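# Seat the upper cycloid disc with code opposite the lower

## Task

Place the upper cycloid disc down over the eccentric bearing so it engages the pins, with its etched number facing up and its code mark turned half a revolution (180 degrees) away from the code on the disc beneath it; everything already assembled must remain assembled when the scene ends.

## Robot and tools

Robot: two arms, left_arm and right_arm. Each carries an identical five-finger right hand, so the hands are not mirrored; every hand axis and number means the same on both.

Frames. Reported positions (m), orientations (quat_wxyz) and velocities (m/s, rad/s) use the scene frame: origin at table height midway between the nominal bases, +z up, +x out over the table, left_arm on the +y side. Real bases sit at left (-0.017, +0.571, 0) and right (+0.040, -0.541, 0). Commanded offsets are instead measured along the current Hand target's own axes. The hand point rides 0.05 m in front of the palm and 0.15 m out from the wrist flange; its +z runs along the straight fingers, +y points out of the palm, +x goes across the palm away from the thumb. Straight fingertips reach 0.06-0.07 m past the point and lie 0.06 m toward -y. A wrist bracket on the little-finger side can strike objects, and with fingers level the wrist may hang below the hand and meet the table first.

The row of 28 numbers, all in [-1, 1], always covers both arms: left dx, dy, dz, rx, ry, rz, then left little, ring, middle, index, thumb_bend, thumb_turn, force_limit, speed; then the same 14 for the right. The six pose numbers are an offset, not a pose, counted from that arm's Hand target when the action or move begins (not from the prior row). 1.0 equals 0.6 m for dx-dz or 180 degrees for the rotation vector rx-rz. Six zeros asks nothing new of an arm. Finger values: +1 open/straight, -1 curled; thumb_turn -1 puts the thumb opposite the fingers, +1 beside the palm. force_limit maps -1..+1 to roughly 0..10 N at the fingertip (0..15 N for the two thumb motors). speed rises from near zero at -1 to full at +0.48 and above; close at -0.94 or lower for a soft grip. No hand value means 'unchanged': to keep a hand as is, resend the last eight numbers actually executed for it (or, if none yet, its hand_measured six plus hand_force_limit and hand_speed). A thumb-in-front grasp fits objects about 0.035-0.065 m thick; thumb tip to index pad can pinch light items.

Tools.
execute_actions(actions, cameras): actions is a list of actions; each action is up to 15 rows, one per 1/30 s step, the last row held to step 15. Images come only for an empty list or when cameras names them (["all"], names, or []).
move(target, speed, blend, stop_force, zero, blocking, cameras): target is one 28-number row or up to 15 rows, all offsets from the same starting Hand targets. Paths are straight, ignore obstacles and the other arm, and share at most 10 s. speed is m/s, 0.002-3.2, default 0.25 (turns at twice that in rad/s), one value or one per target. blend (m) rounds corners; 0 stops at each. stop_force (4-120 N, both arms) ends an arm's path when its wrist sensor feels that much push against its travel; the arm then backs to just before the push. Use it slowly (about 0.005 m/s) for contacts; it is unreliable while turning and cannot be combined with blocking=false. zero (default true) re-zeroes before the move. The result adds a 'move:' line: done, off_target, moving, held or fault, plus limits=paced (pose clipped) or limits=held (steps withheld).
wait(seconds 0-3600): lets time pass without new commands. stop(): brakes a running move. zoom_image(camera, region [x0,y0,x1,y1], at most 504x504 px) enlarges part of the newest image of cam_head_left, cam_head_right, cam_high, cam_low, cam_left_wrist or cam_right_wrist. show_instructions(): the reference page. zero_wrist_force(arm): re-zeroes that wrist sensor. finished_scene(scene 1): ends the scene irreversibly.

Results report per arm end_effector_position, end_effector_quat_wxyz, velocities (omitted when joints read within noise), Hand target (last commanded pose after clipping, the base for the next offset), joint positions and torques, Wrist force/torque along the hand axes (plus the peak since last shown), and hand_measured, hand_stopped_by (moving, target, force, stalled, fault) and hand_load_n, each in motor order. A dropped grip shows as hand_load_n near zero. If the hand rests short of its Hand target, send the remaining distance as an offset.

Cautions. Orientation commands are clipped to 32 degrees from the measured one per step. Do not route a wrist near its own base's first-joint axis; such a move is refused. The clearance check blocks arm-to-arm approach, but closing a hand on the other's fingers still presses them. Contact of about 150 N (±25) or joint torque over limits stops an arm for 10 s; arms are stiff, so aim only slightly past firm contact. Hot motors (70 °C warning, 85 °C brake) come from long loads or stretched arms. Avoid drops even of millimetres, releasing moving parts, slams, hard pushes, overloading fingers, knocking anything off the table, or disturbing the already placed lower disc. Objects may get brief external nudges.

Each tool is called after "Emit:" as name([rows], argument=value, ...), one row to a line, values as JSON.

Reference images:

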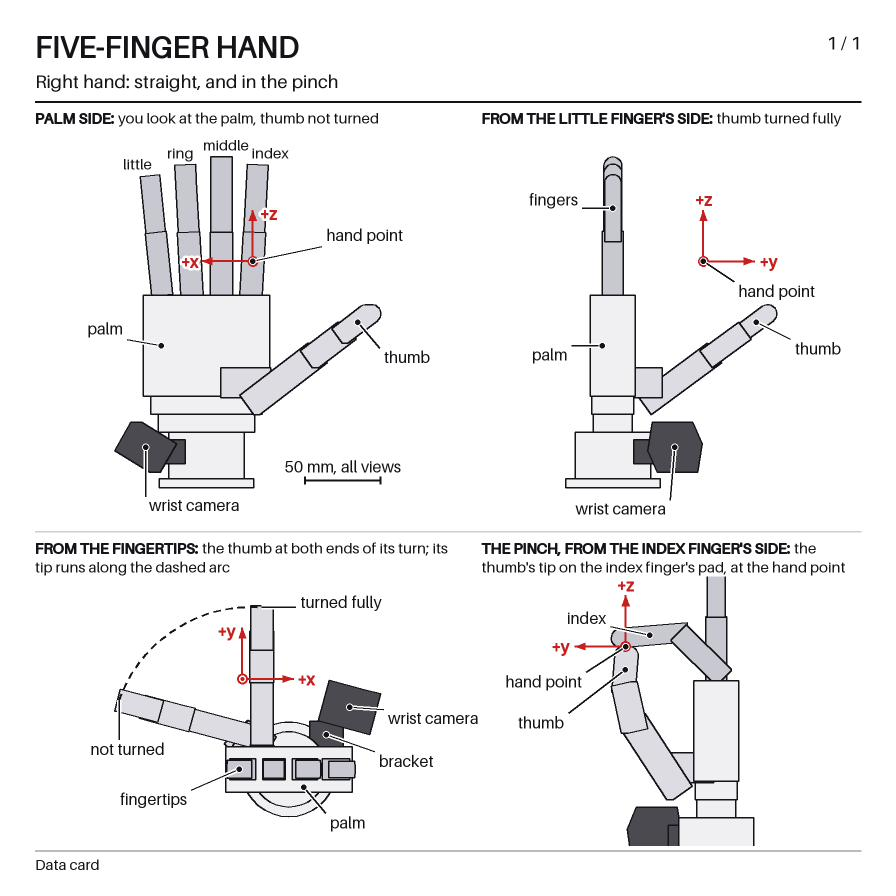

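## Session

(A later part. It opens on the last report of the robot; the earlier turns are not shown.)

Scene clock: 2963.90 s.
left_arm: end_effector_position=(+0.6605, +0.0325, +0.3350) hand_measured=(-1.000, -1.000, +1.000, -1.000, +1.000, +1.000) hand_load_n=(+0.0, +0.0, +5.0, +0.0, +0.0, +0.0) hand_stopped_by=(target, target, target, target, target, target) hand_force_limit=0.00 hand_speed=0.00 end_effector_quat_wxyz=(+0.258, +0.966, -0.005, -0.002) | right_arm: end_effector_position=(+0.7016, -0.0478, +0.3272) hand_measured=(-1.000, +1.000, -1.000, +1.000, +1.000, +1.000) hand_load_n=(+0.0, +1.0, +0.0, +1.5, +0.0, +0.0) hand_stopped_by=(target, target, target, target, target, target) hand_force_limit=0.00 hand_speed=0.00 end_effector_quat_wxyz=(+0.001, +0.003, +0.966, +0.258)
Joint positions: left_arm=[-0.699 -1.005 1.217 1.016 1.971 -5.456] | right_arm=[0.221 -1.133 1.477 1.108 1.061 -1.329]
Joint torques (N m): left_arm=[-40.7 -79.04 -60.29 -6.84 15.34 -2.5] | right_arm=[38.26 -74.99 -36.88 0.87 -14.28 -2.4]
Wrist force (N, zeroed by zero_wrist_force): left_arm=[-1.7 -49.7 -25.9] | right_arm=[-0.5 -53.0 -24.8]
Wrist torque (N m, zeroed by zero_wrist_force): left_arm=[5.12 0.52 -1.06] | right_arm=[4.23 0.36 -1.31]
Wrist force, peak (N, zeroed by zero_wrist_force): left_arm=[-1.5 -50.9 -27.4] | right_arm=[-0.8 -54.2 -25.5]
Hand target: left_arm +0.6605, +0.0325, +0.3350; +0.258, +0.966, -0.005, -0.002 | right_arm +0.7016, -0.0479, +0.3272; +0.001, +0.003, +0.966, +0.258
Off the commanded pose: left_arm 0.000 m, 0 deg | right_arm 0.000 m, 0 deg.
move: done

Emit:
move(target=[0,-0.0333,0.05773,0,0,0,-1,-1,1,-1,1,1,0,0,0,-0.0333,0.05773,0,0,0,-1,1,-1,1,1,1,0,0], speed=0.03, cameras=["cam_high","cam_low","cam_left_wrist","cam_right_wrist"])

Scene clock: 2992.13 s.
left_arm: end_effector_position=(+0.6605, +0.0325, +0.2948) hand_measured=(-1.000, -1.000, +1.000, -1.000, +1.000, +1.000) hand_load_n=(+0.0, +0.0, +5.0, +0.0, +0.0, +0.0) hand_stopped_by=(target, target, target, target, target, target) hand_force_limit=0.00 hand_speed=0.00 end_effector_quat_wxyz=(+0.258, +0.966, -0.005, -0.002) | right_arm: end_effector_position=(+0.7016, -0.0479, +0.2870) hand_measured=(-1.000, +1.000, -1.000, +1.000, +1.000, +1.000) hand_load_n=(+0.0, +1.0, +0.0, +1.5, +0.0, +0.0) hand_stopped_by=(target, target, target, target, target, target) hand_force_limit=0.00 hand_speed=0.00 end_effector_quat_wxyz=(+0.001, +0.003, +0.966, +0.258)
Joint positions: left_arm=[-0.699 -0.988 1.263 0.953 1.971 -5.457] | right_arm=[0.22 -1.109 1.516 1.045 1.061 -1.33]
Joint torques (N m): left_arm=[-27.14 -98.92 -62.49 -5.57 11.44 0.92] | right_arm=[24.32 -81.73 -46.59 4.81 -19.06 -2.75]
Wrist force (N, zeroed by zero_wrist_force): left_arm=[-1.0 -47.1 -25.3] | right_arm=[-0.3 -51.0 -23.4]
Wrist torque (N m, zeroed by zero_wrist_force): left_arm=[4.97 0.48 -0.96] | right_arm=[4.00 0.37 -1.19]
Wrist force, peak (N, zeroed by zero_wrist_force): left_arm=[-1.9 -50.5 -27.3] | right_arm=[-0.6 -53.8 -25.9]
Hand target: left_arm +0.6605, +0.0326, +0.2950; +0.258, +0.966, -0.005, -0.002 | right_arm +0.7016, -0.0479, +0.2872; +0.001, +0.003, +0.966, +0.258
Off the commanded pose: left_arm 0.000 m, 0 deg | right_arm 0.000 m, 0 deg.
move: done

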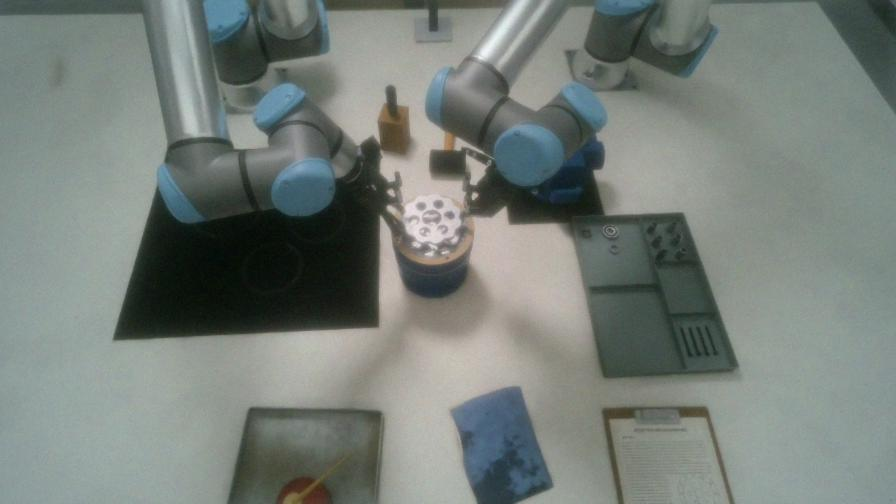

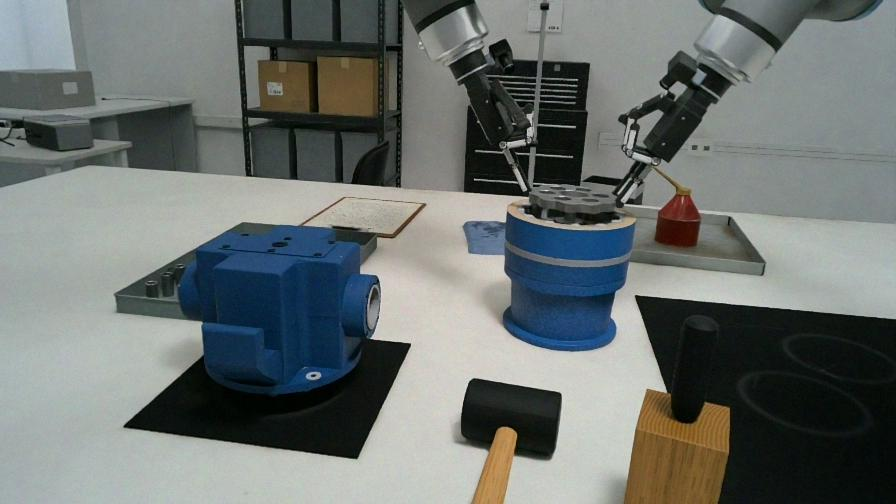

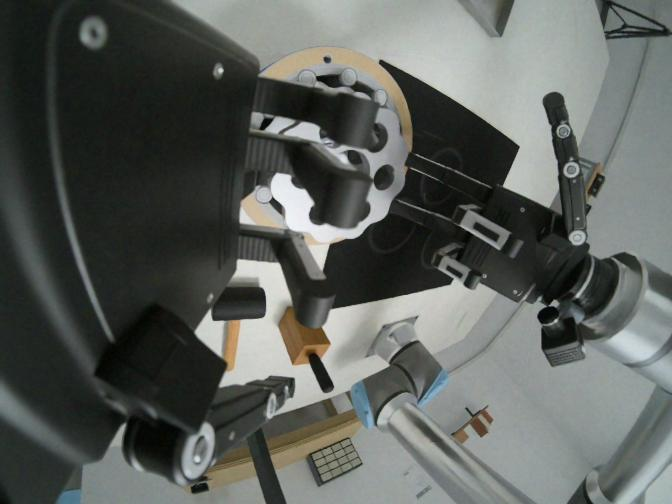

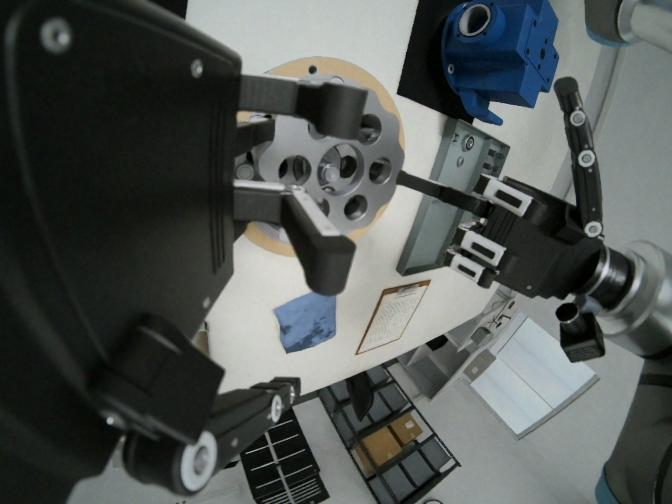

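Emit:
zoom_image(camera="cam_high", region=[385, 185, 485, 275])

Emit:
zoom_image(camera="cam_low", region=[470, 140, 670, 260])

Emit:
zoom_image(camera="cam_right_wrist", region=[220, 50, 430, 260])

Emit:
zoom_image(camera="cam_left_wrist", region=[230, 40, 440, 250])

Scaled by 5.040 from the camera's image (finer frame: 1280x720).

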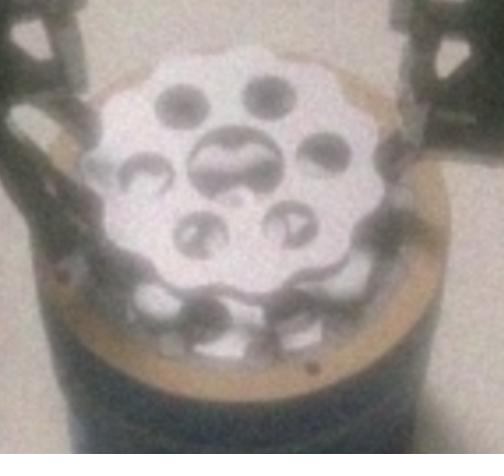

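Scaled by 2.520 from the camera's image (finer frame: 1280x720).

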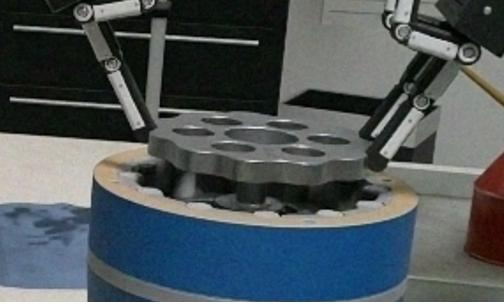

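Scaled by 2.400 from the camera's image (finer frame: 960x720).

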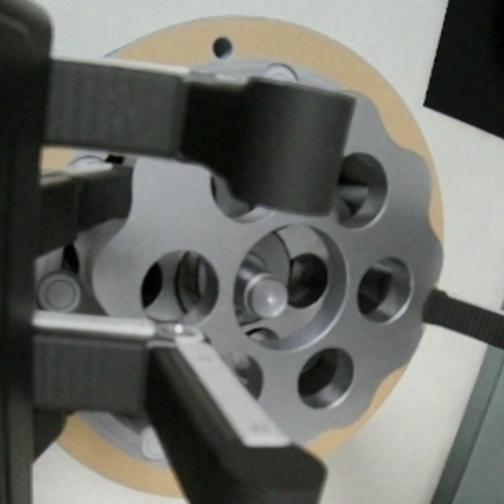

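Scaled by 2.400 from the camera's image (finer frame: 960x720).

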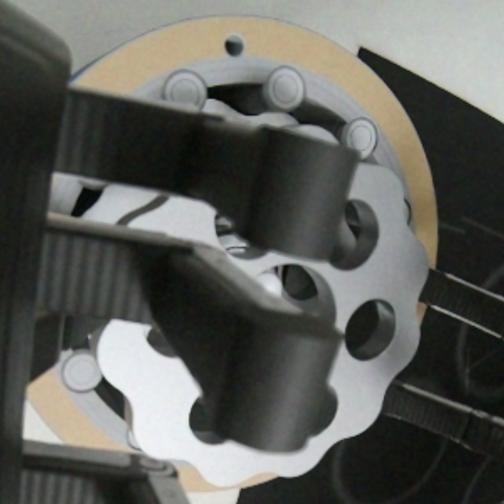

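Emit:
zoom_image(camera="cam_right_wrist", region=[290, 120, 400, 240])

Emit:
zoom_image(camera="cam_left_wrist", region=[290, 110, 400, 220])

Emit:
zoom_image(camera="cam_high", region=[405, 195, 460, 245])

Scaled by 4.200 from the camera's image (finer frame: 960x720).

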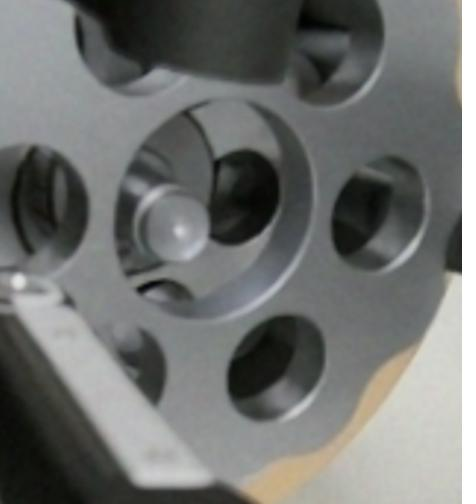

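Scaled by 4.582 from the camera's image (finer frame: 960x720).

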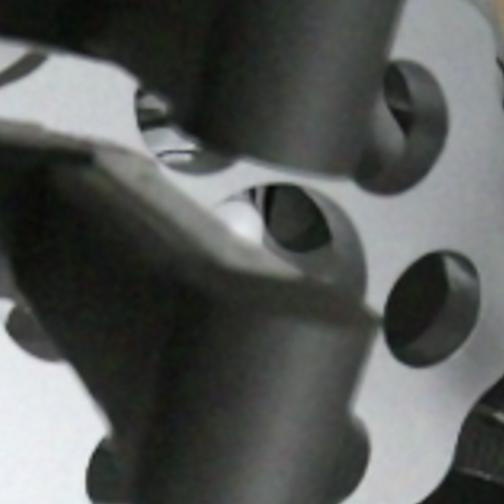

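Scaled by 9.164 from the camera's image (finer frame: 1280x720).

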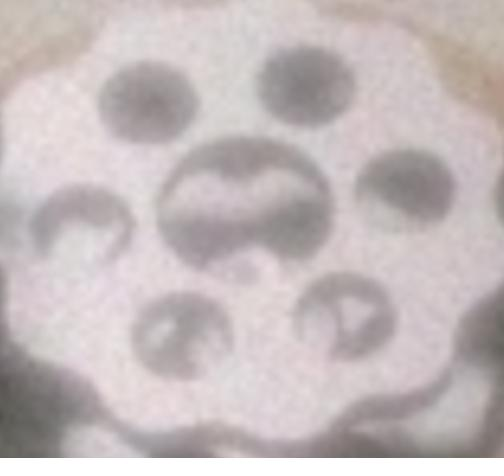

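Emit:
move(target=[-0.00051,-0.01093,0.01678,0,0,0,-1,-1,1,-1,1,1,0,0,0.00051,-0.00907,0.01786,0,0,0,-1,1,-1,1,1,1,0,0], speed=0.01, cameras=["cam_high","cam_low","cam_left_wrist","cam_right_wrist"])

Emit:
zoom_image(camera="cam_high", region=[385, 185, 485, 275])

Emit:
zoom_image(camera="cam_low", region=[495, 165, 645, 250])

Emit:
zoom_image(camera="cam_right_wrist", region=[220, 50, 430, 260])

Emit:
zoom_image(camera="cam_left_wrist", region=[230, 40, 440, 250])

Scene clock: 3051.03 s.
left_arm: end_effector_position=(+0.6602, +0.0333, +0.2830) hand_measured=(-1.000, -1.000, +1.000, -1.000, +1.000, +1.000) hand_load_n=(+0.0, +0.0, +4.5, +0.0, -0.5, +0.0) hand_stopped_by=(target, target, target, target, target, target) hand_force_limit=0.00 hand_speed=0.00 end_effector_quat_wxyz=(+0.258, +0.966, -0.005, -0.002) | right_arm: end_effector_position=(+0.7013, -0.0473, +0.2751) hand_measured=(-1.000, +1.000, -1.000, +1.000, +1.000, +1.000) hand_load_n=(+0.0, +1.0, +0.0, +1.0, +0.0, +0.0) hand_stopped_by=(target, target, target, target, target, target) hand_force_limit=0.00 hand_speed=0.00 end_effector_quat_wxyz=(+0.001, +0.003, +0.966, +0.258)
Joint positions: left_arm=[-0.698 -0.983 1.277 0.935 1.971 -5.456] | right_arm=[0.221 -1.101 1.527 1.026 1.061 -1.329]
Joint torques (N m): left_arm=[-25.29 -85.42 -49.53 -9.7 16.4 2.52] | right_arm=[46.18 -71.37 -39.56 0.57 -13.21 1.35]
Wrist force (N, zeroed by zero_wrist_force): left_arm=[-1.0 -46.0 -23.9] | right_arm=[-0.1 -49.2 -22.6]
Wrist torque (N m, zeroed by zero_wrist_force): left_arm=[4.67 0.48 -0.97] | right_arm=[3.84 0.36 -1.26]
Wrist force, peak (N, zeroed by zero_wrist_force): left_arm=[-1.1 -48.0 -25.3] | right_arm=[0.1 -51.0 -24.1]
Hand target: left_arm +0.6602, +0.0332, +0.2831; +0.258, +0.966, -0.005, -0.002 | right_arm +0.7013, -0.0473, +0.2752; +0.001, +0.003, +0.966, +0.258
Off the commanded pose: left_arm 0.000 m, 0 deg | right_arm 0.000 m, 0 deg.
move: done

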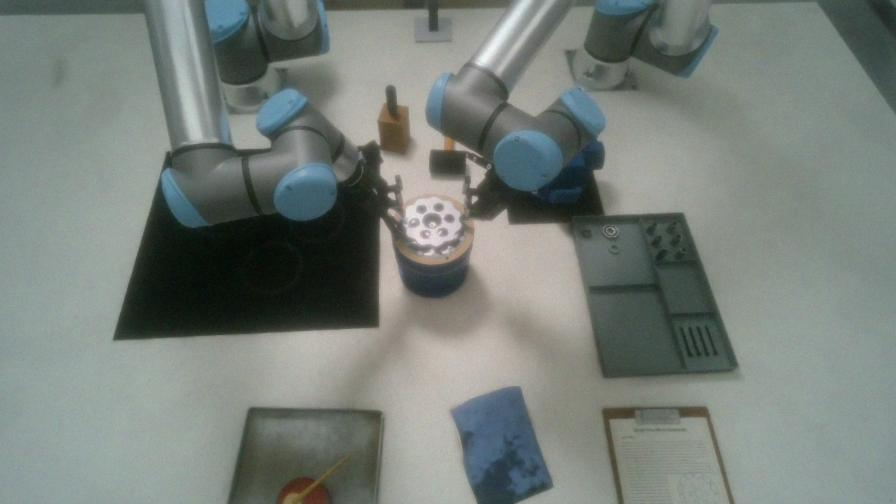

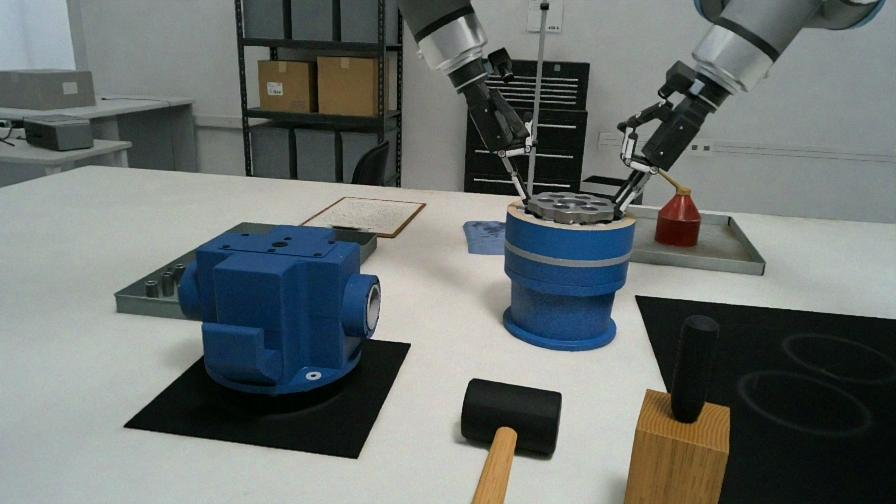

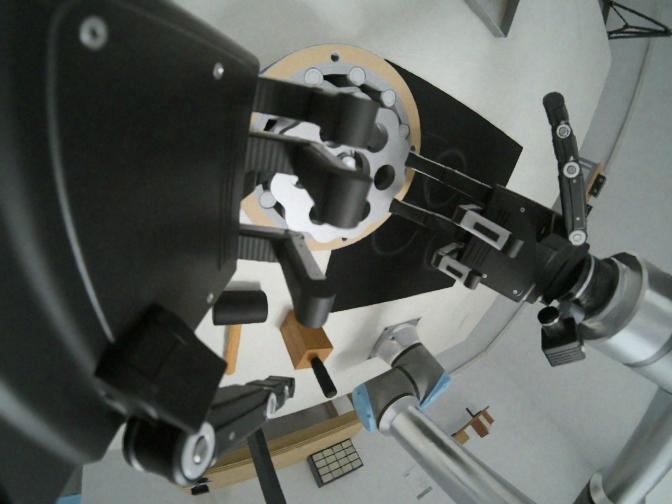

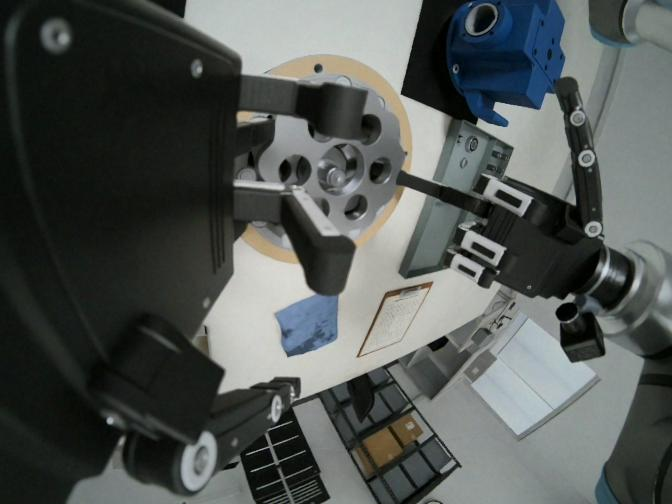

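Scaled by 5.040 from the camera's image (finer frame: 1280x720).

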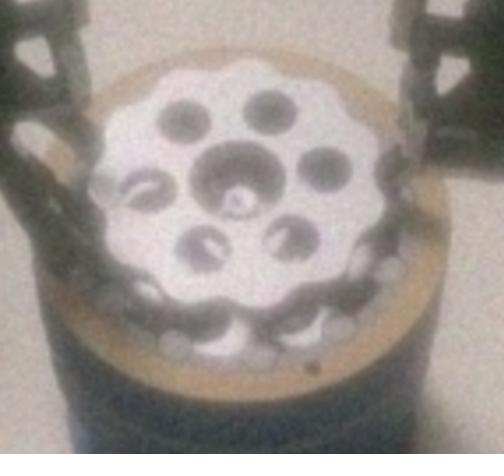

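Scaled by 3.360 from the camera's image (finer frame: 1280x720).

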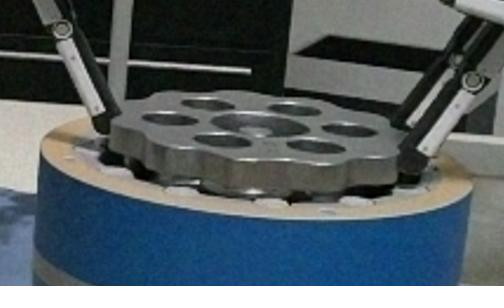

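Scaled by 2.400 from the camera's image (finer frame: 960x720).

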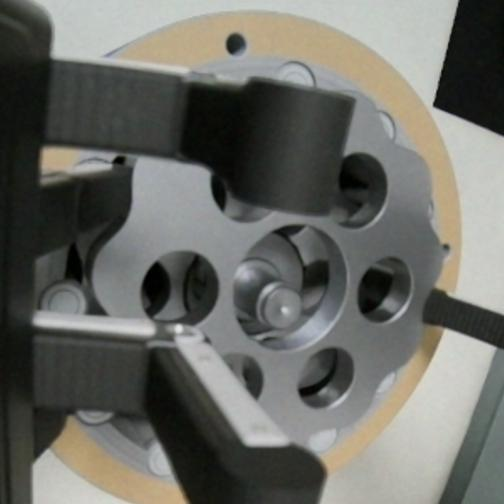

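Scaled by 2.400 from the camera's image (finer frame: 960x720).

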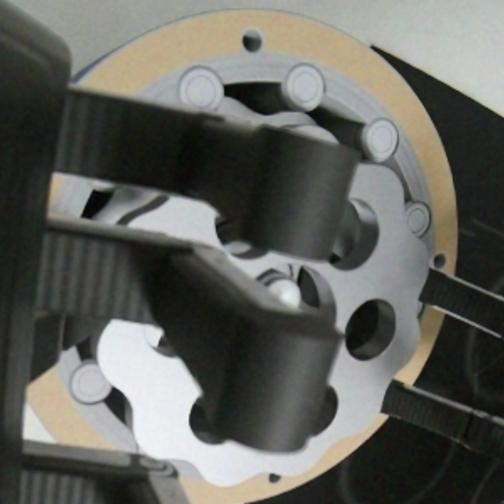

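Emit:
move(target=[0,-0.00583,0.0101,0,0,0,-1,-1,1,-1,1,1,0,0,0,-0.00583,0.0101,0,0,0,-1,1,-1,1,1,1,0,0], speed=0.005, stop_force=12, cameras=["cam_high","cam_low","cam_left_wrist","cam_right_wrist"])

Emit:
zoom_image(camera="cam_high", region=[385, 185, 485, 275])

Emit:
zoom_image(camera="cam_low", region=[495, 165, 645, 250])

Emit:
zoom_image(camera="cam_left_wrist", region=[230, 40, 440, 250])

Emit:
zoom_image(camera="cam_right_wrist", region=[220, 50, 430, 260])

Scene clock: 3072.37 s.
left_arm: end_effector_position=(+0.6602, +0.0333, +0.2760) hand_measured=(-1.000, -1.000, +1.000, -1.000, +1.000, +1.000) hand_load_n=(+0.0, +0.0, +5.0, +0.0, +0.0, +0.0) hand_stopped_by=(target, target, target, target, target, target) hand_force_limit=0.00 hand_speed=0.00 end_effector_quat_wxyz=(+0.258, +0.966, -0.005, -0.002) | right_arm: end_effector_position=(+0.7013, -0.0473, +0.2682) hand_measured=(-1.000, +1.000, -1.000, +1.000, +1.000, +1.000) hand_load_n=(+0.0, +1.0, +0.0, +1.0, +0.0, +0.0) hand_stopped_by=(target, target, target, target, target, target) hand_force_limit=0.00 hand_speed=0.00 end_effector_quat_wxyz=(+0.001, +0.003, +0.966, +0.258)
Joint positions: left_arm=[-0.698 -0.98 1.284 0.924 1.971 -5.456] | right_arm=[0.221 -1.096 1.533 1.015 1.061 -1.329]
Joint torques (N m): left_arm=[-30.42 -75.52 -45.82 -8.26 15.91 1.29] | right_arm=[31.17 -67.97 -38.42 1.03 -13.24 -2.88]
Wrist force (N, zeroed by zero_wrist_force): left_arm=[1.7 -47.0 -30.1] | right_arm=[-1.4 -42.5 -25.6]
Wrist torque (N m, zeroed by zero_wrist_force): left_arm=[5.13 0.75 -0.87] | right_arm=[3.63 0.56 -1.14]
Wrist force, peak (N, zeroed by zero_wrist_force): left_arm=[1.6 -47.2 -30.6] | right_arm=[0.1 -49.6 -22.8]
Hand target: left_arm +0.6602, +0.0333, +0.2761; +0.258, +0.966, -0.005, -0.002 | right_arm +0.7013, -0.0473, +0.2682; +0.001, +0.003, +0.966, +0.258
Off the commanded pose: left_arm 0.000 m, 0 deg | right_arm 0.000 m, 0 deg.
move: done

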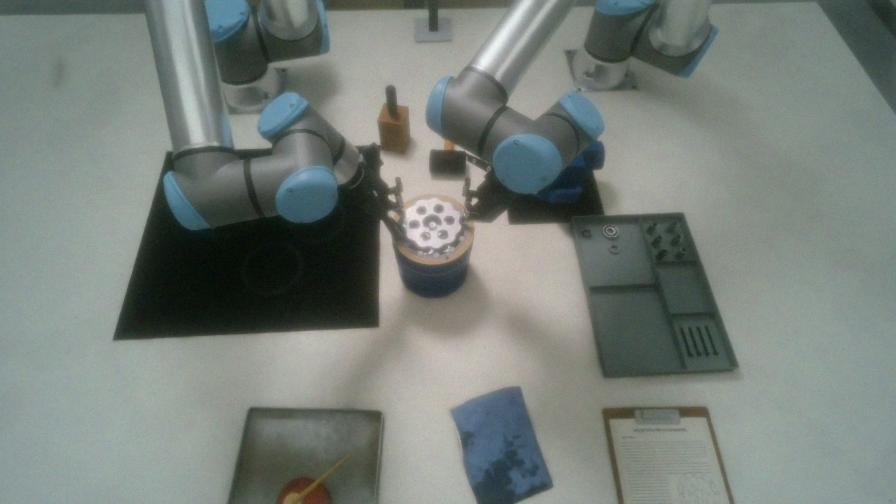

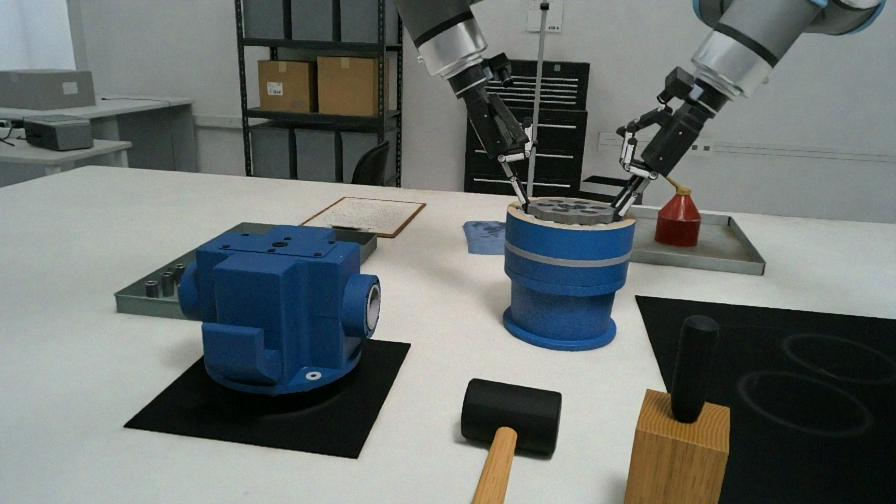

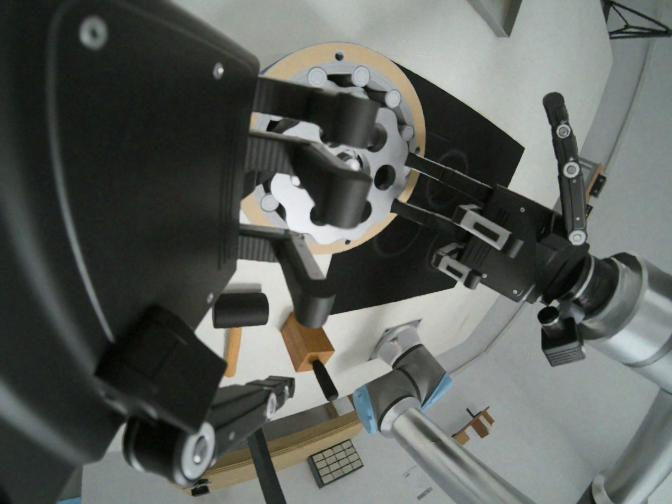

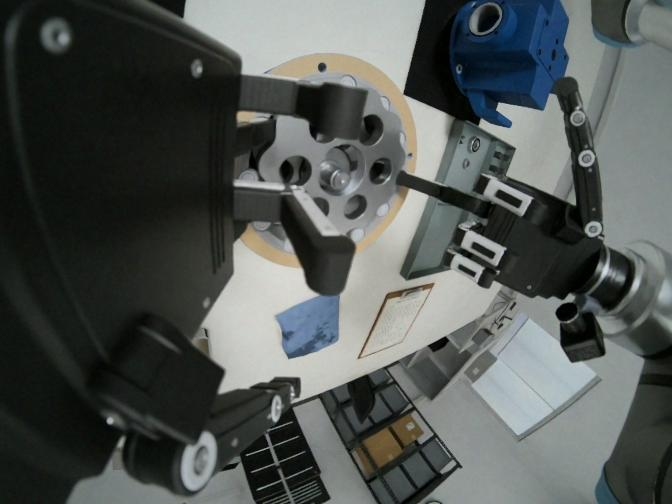

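Scaled by 5.040 from the camera's image (finer frame: 1280x720).

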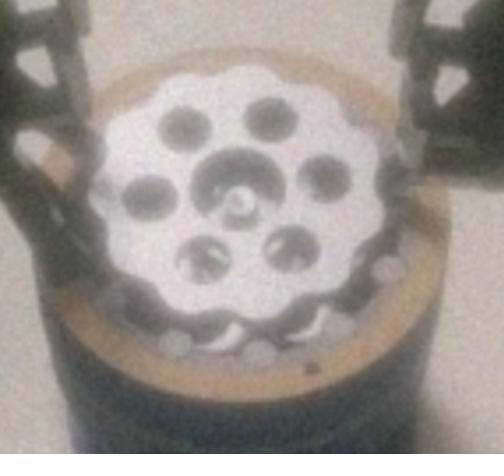

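Scaled by 3.360 from the camera's image (finer frame: 1280x720).

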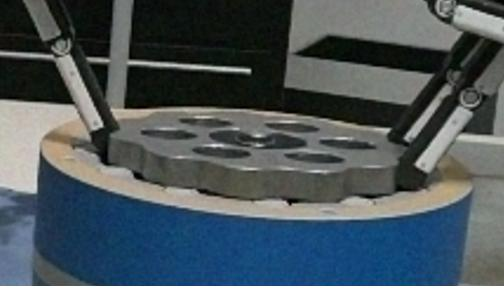

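Scaled by 2.400 from the camera's image (finer frame: 960x720).

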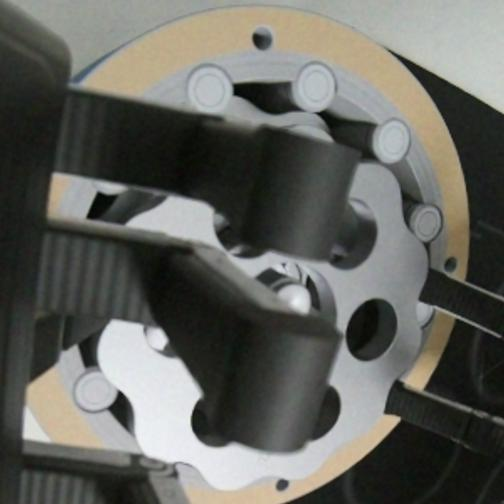

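Scaled by 2.400 from the camera's image (finer frame: 960x720).

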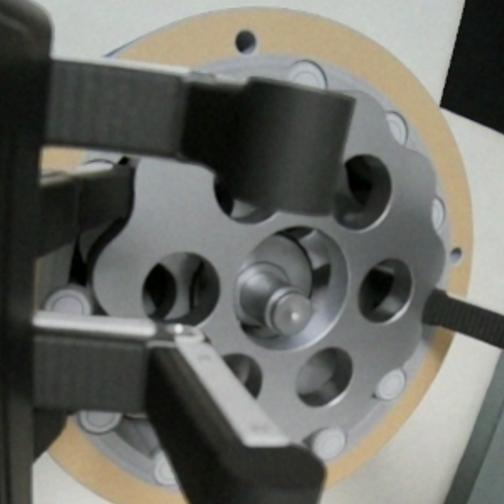

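Emit:
zoom_image(camera="cam_low", region=[500, 185, 580, 240])

Emit:
zoom_image(camera="cam_low", region=[565, 185, 645, 240])

Emit:
zoom_image(camera="cam_left_wrist", region=[380, 100, 440, 200])

Emit:
zoom_image(camera="cam_right_wrist", region=[360, 80, 430, 180])

Scaled by 6.300 from the camera's image (finer frame: 1280x720).

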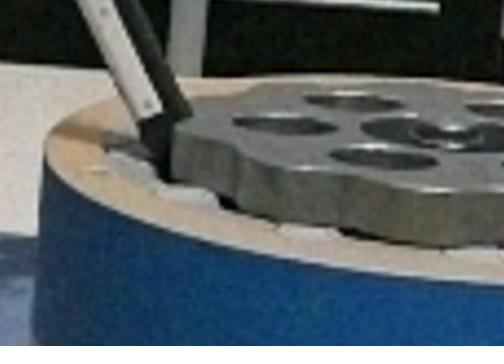

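Scaled by 6.300 from the camera's image (finer frame: 1280x720).

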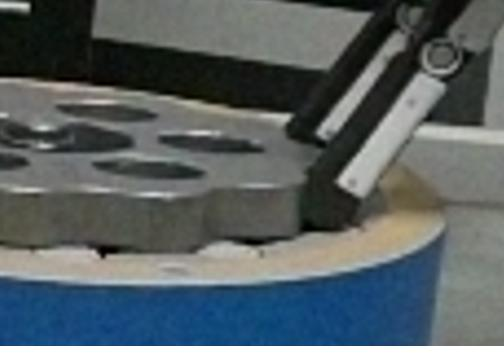

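Scaled by 5.040 from the camera's image (finer frame: 960x720).

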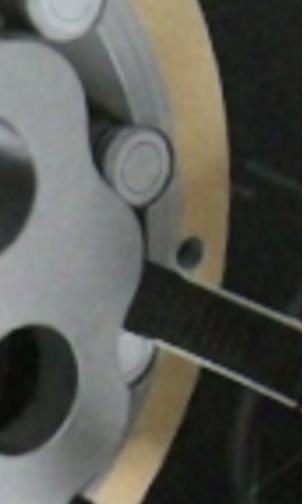

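Scaled by 5.040 from the camera's image (finer frame: 960x720).

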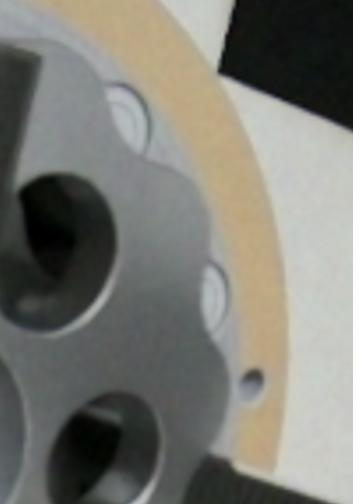

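Emit:
zoom_image(camera="cam_high", region=[405, 235, 465, 265])

Emit:
zoom_image(camera="cam_high", region=[395, 192, 475, 265])

Scaled by 8.400 from the camera's image (finer frame: 1280x720).

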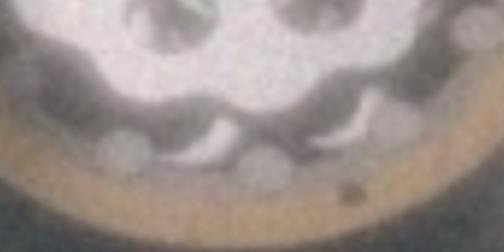

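Scaled by 6.300 from the camera's image (finer frame: 1280x720).

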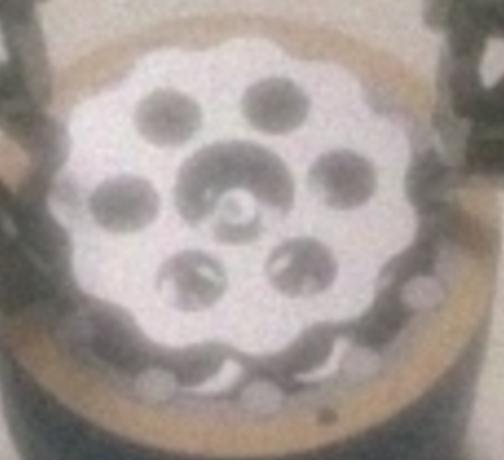

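Emit:
zoom_image(camera="cam_low", region=[515, 195, 575, 232])

Emit:
zoom_image(camera="cam_low", region=[570, 195, 630, 232])

Scaled by 8.400 from the camera's image (finer frame: 1280x720).

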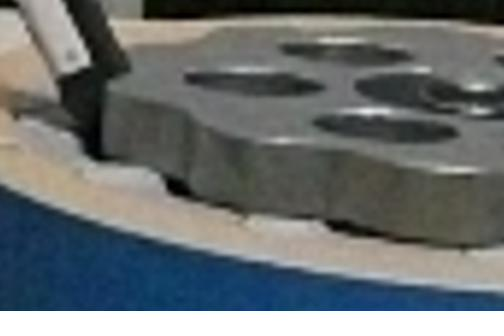

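Scaled by 8.400 from the camera's image (finer frame: 1280x720).

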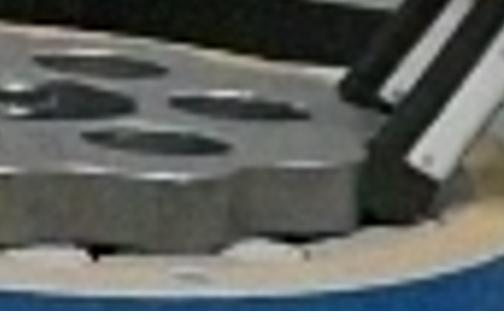

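Emit:
move([
  [0,0.00208,-0.00361,0,0,0,-1,-1,1,-1,1,1,0,0,0,0.00208,-0.00361,0,0,0,-1,1,-1,1,1,1,0,0],
  [0.005,0.00203,-0.00364,0,0,0,-1,-1,1,-1,1,1,0,0,-0.005,0.00211,-0.00359,0,0,0,-1,1,-1,1,1,1,0,0],
], speed=0.006, cameras=["cam_high","cam_low"])

Emit:
zoom_image(camera="cam_high", region=[395, 192, 475, 265])

Emit:
zoom_image(camera="cam_low", region=[515, 190, 635, 235])

Scene clock: 3207.63 s.
left_arm: end_effector_position=(+0.6632, +0.0333, +0.2786) hand_measured=(-1.000, -1.000, +1.000, -1.000, +1.000, +1.000) hand_load_n=(+0.0, +0.0, +4.5, +0.0, +0.0, +0.0) hand_stopped_by=(target, target, target, target, target, target) hand_force_limit=0.00 hand_speed=0.00 end_effector_quat_wxyz=(+0.258, +0.966, -0.005, -0.002) | right_arm: end_effector_position=(+0.7044, -0.0473, +0.2707) hand_measured=(-1.000, +1.000, -1.000, +1.000, +1.000, +1.000) hand_load_n=(+0.0, +1.0, +0.0, +1.0, +0.0, +0.0) hand_stopped_by=(target, target, target, target, target, target) hand_force_limit=0.00 hand_speed=0.00 end_effector_quat_wxyz=(+0.001, +0.003, +0.966, +0.258)
Joint positions: left_arm=[-0.696 -0.976 1.274 0.932 1.972 -5.454] | right_arm=[0.22 -1.094 1.524 1.021 1.061 -1.33]
Joint torques (N m): left_arm=[-29.73 -86 -55.55 -4.89 16.4 1.52] | right_arm=[25.84 -71.3 -40.33 2.68 -19.2 -2.75]
Wrist force (N, zeroed by zero_wrist_force): left_arm=[-0.9 -46.2 -24.2] | right_arm=[-0.1 -49.5 -22.6]
Wrist torque (N m, zeroed by zero_wrist_force): left_arm=[4.74 0.44 -0.98] | right_arm=[3.89 0.34 -1.06]
Wrist force, peak (N, zeroed by zero_wrist_force): left_arm=[1.9 -47.4 -30.7] | right_arm=[-0.3 -51.1 -23.6]
Hand target: left_arm +0.6632, +0.0333, +0.2786; +0.258, +0.966, -0.005, -0.002 | right_arm +0.7043, -0.0473, +0.2707; +0.001, +0.003, +0.966, +0.258
Off the commanded pose: left_arm 0.000 m, 0 deg | right_arm 0.000 m, 0 deg.
move: done

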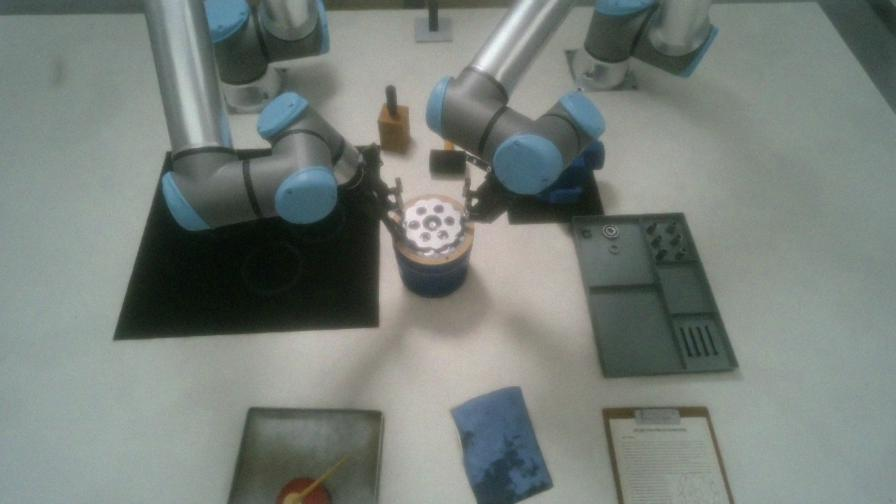

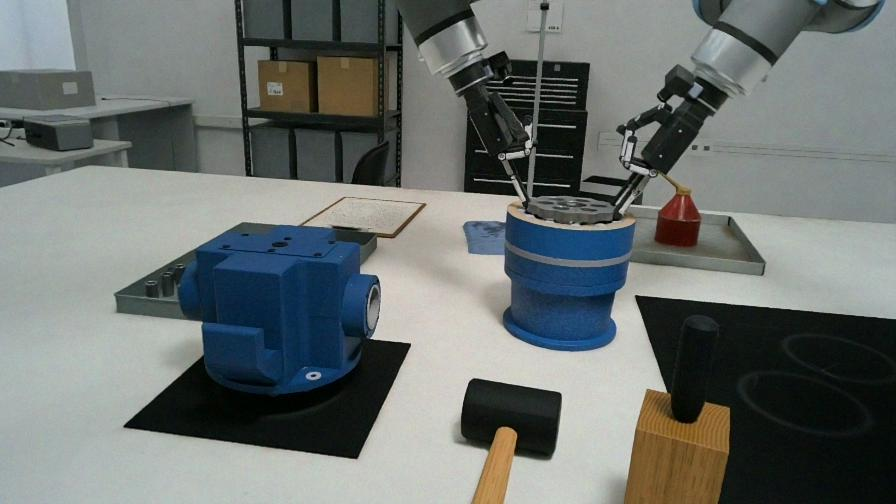

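Scaled by 6.300 from the camera's image (finer frame: 1280x720).

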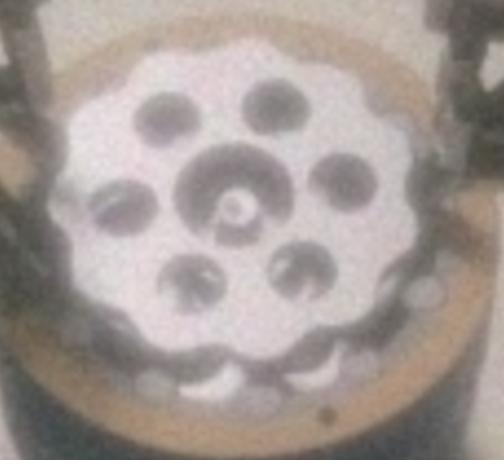

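Scaled by 4.200 from the camera's image (finer frame: 1280x720).

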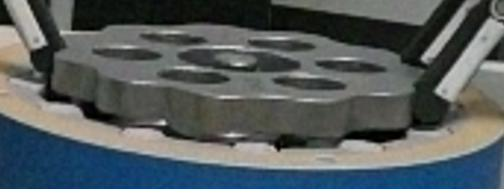

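Emit:
zoom_image(camera="cam_high", region=[420, 212, 445, 234])

Emit:
execute_actions(actions=[], cameras=["cam_right_wrist","cam_left_wrist","cam_head_left","cam_head_right"])

Emit:
zoom_image(camera="cam_right_wrist", region=[290, 120, 400, 240])

Emit:
zoom_image(camera="cam_left_wrist", region=[290, 110, 400, 220])

Scaled by 20.160 from the camera's image (finer frame: 1280x720).

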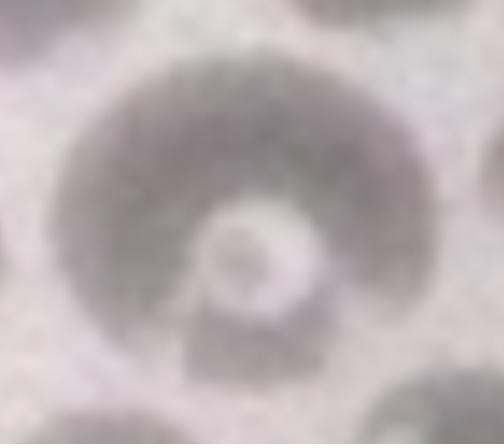

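Scene clock: 3235.00 s.
left_arm: end_effector_position=(+0.6632, +0.0333, +0.2786) hand_measured=(-1.000, -1.000, +1.000, -1.000, +1.000, +1.000) hand_load_n=(+0.0, +0.0, +4.5, +0.0, +0.0, +0.0) hand_stopped_by=(target, target, target, target, target, target) hand_force_limit=0.00 hand_speed=0.00 end_effector_quat_wxyz=(+0.258, +0.966, -0.005, -0.002) | right_arm: end_effector_position=(+0.7043, -0.0473, +0.2707) hand_measured=(-1.000, +1.000, -1.000, +1.000, +1.000, +1.000) hand_load_n=(+0.0, +1.0, +0.0, +1.0, +0.0, +0.0) hand_stopped_by=(target, target, target, target, target, target) hand_force_limit=0.00 hand_speed=0.00 end_effector_quat_wxyz=(+0.001, +0.003, +0.966, +0.258)
Joint positions: left_arm=[-0.696 -0.977 1.274 0.932 1.972 -5.454] | right_arm=[0.22 -1.094 1.524 1.021 1.061 -1.33]
Joint velocities: within noise
Joint torques (N m): left_arm=[-46.07 -115.29 -44.43 -11.13 10.05 -2.55] | right_arm=[36.53 -81.8 -34.33 0.13 -18.93 1.38]
Wrist force (N, zeroed by zero_wrist_force): left_arm=[-1.2 -45.4 -24.5] | right_arm=[-0.5 -48.8 -22.8]
Wrist torque (N m, zeroed by zero_wrist_force): left_arm=[4.76 0.48 -0.98] | right_arm=[3.85 0.38 -1.07]
Wrist force, peak (N, zeroed by zero_wrist_force): left_arm=[-0.9 -46.1 -24.9] | right_arm=[-0.3 -49.6 -23.0]
Hand target: left_arm +0.6632, +0.0333, +0.2786; +0.258, +0.966, -0.005, -0.002 | right_arm +0.7043, -0.0473, +0.2707; +0.001, +0.003, +0.966, +0.258
Off the commanded pose: left_arm 0.000 m, 0 deg | right_arm 0.000 m, 0 deg.
Images, in order (width x height): cam_head_left 896x504, cam_head_right 896x504, cam_left_wrist 672x504, cam_right_wrist 672x504.

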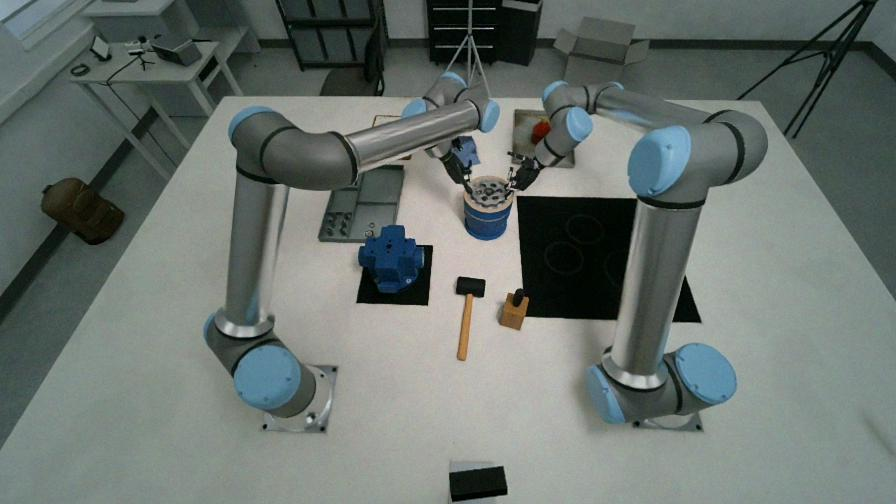

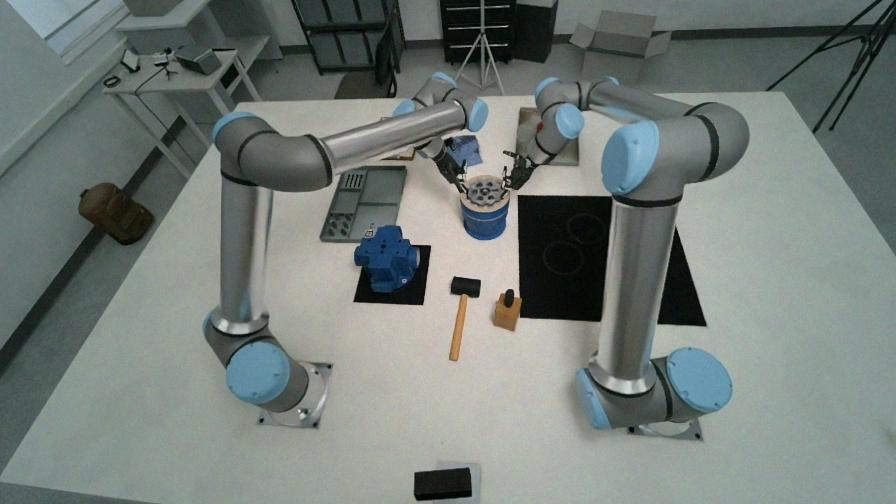

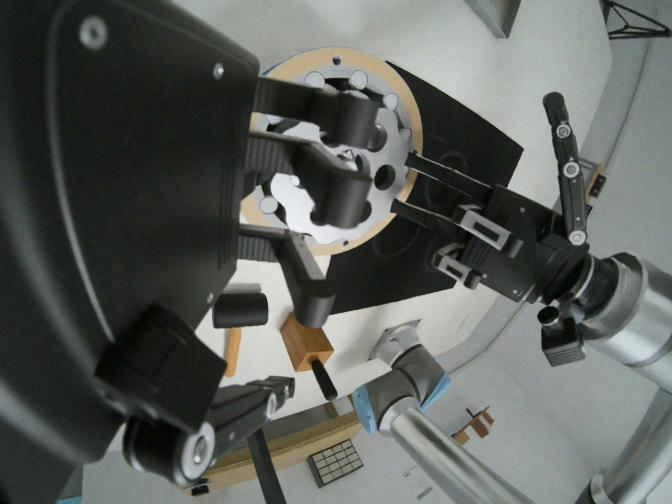

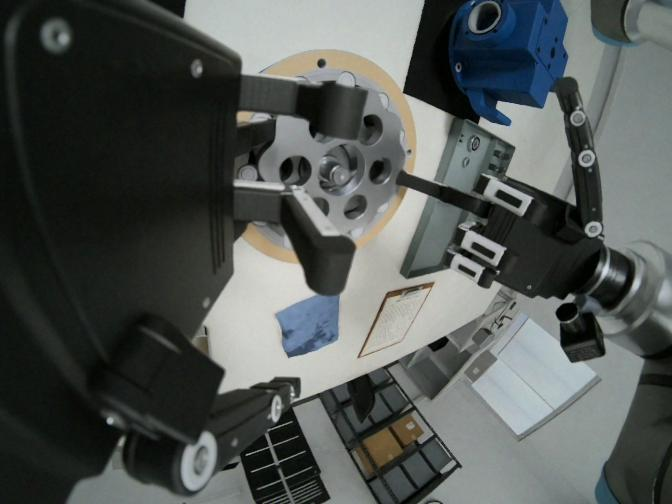

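Scaled by 4.200 from the camera's image (finer frame: 960x720).

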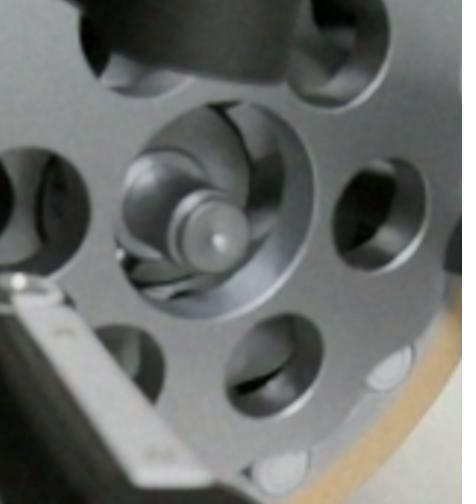

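Scaled by 4.582 from the camera's image (finer frame: 960x720).

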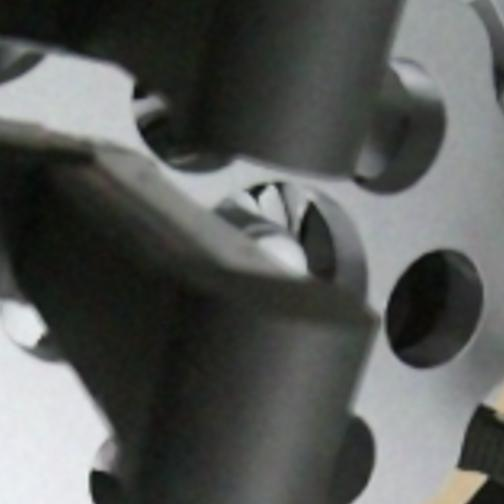

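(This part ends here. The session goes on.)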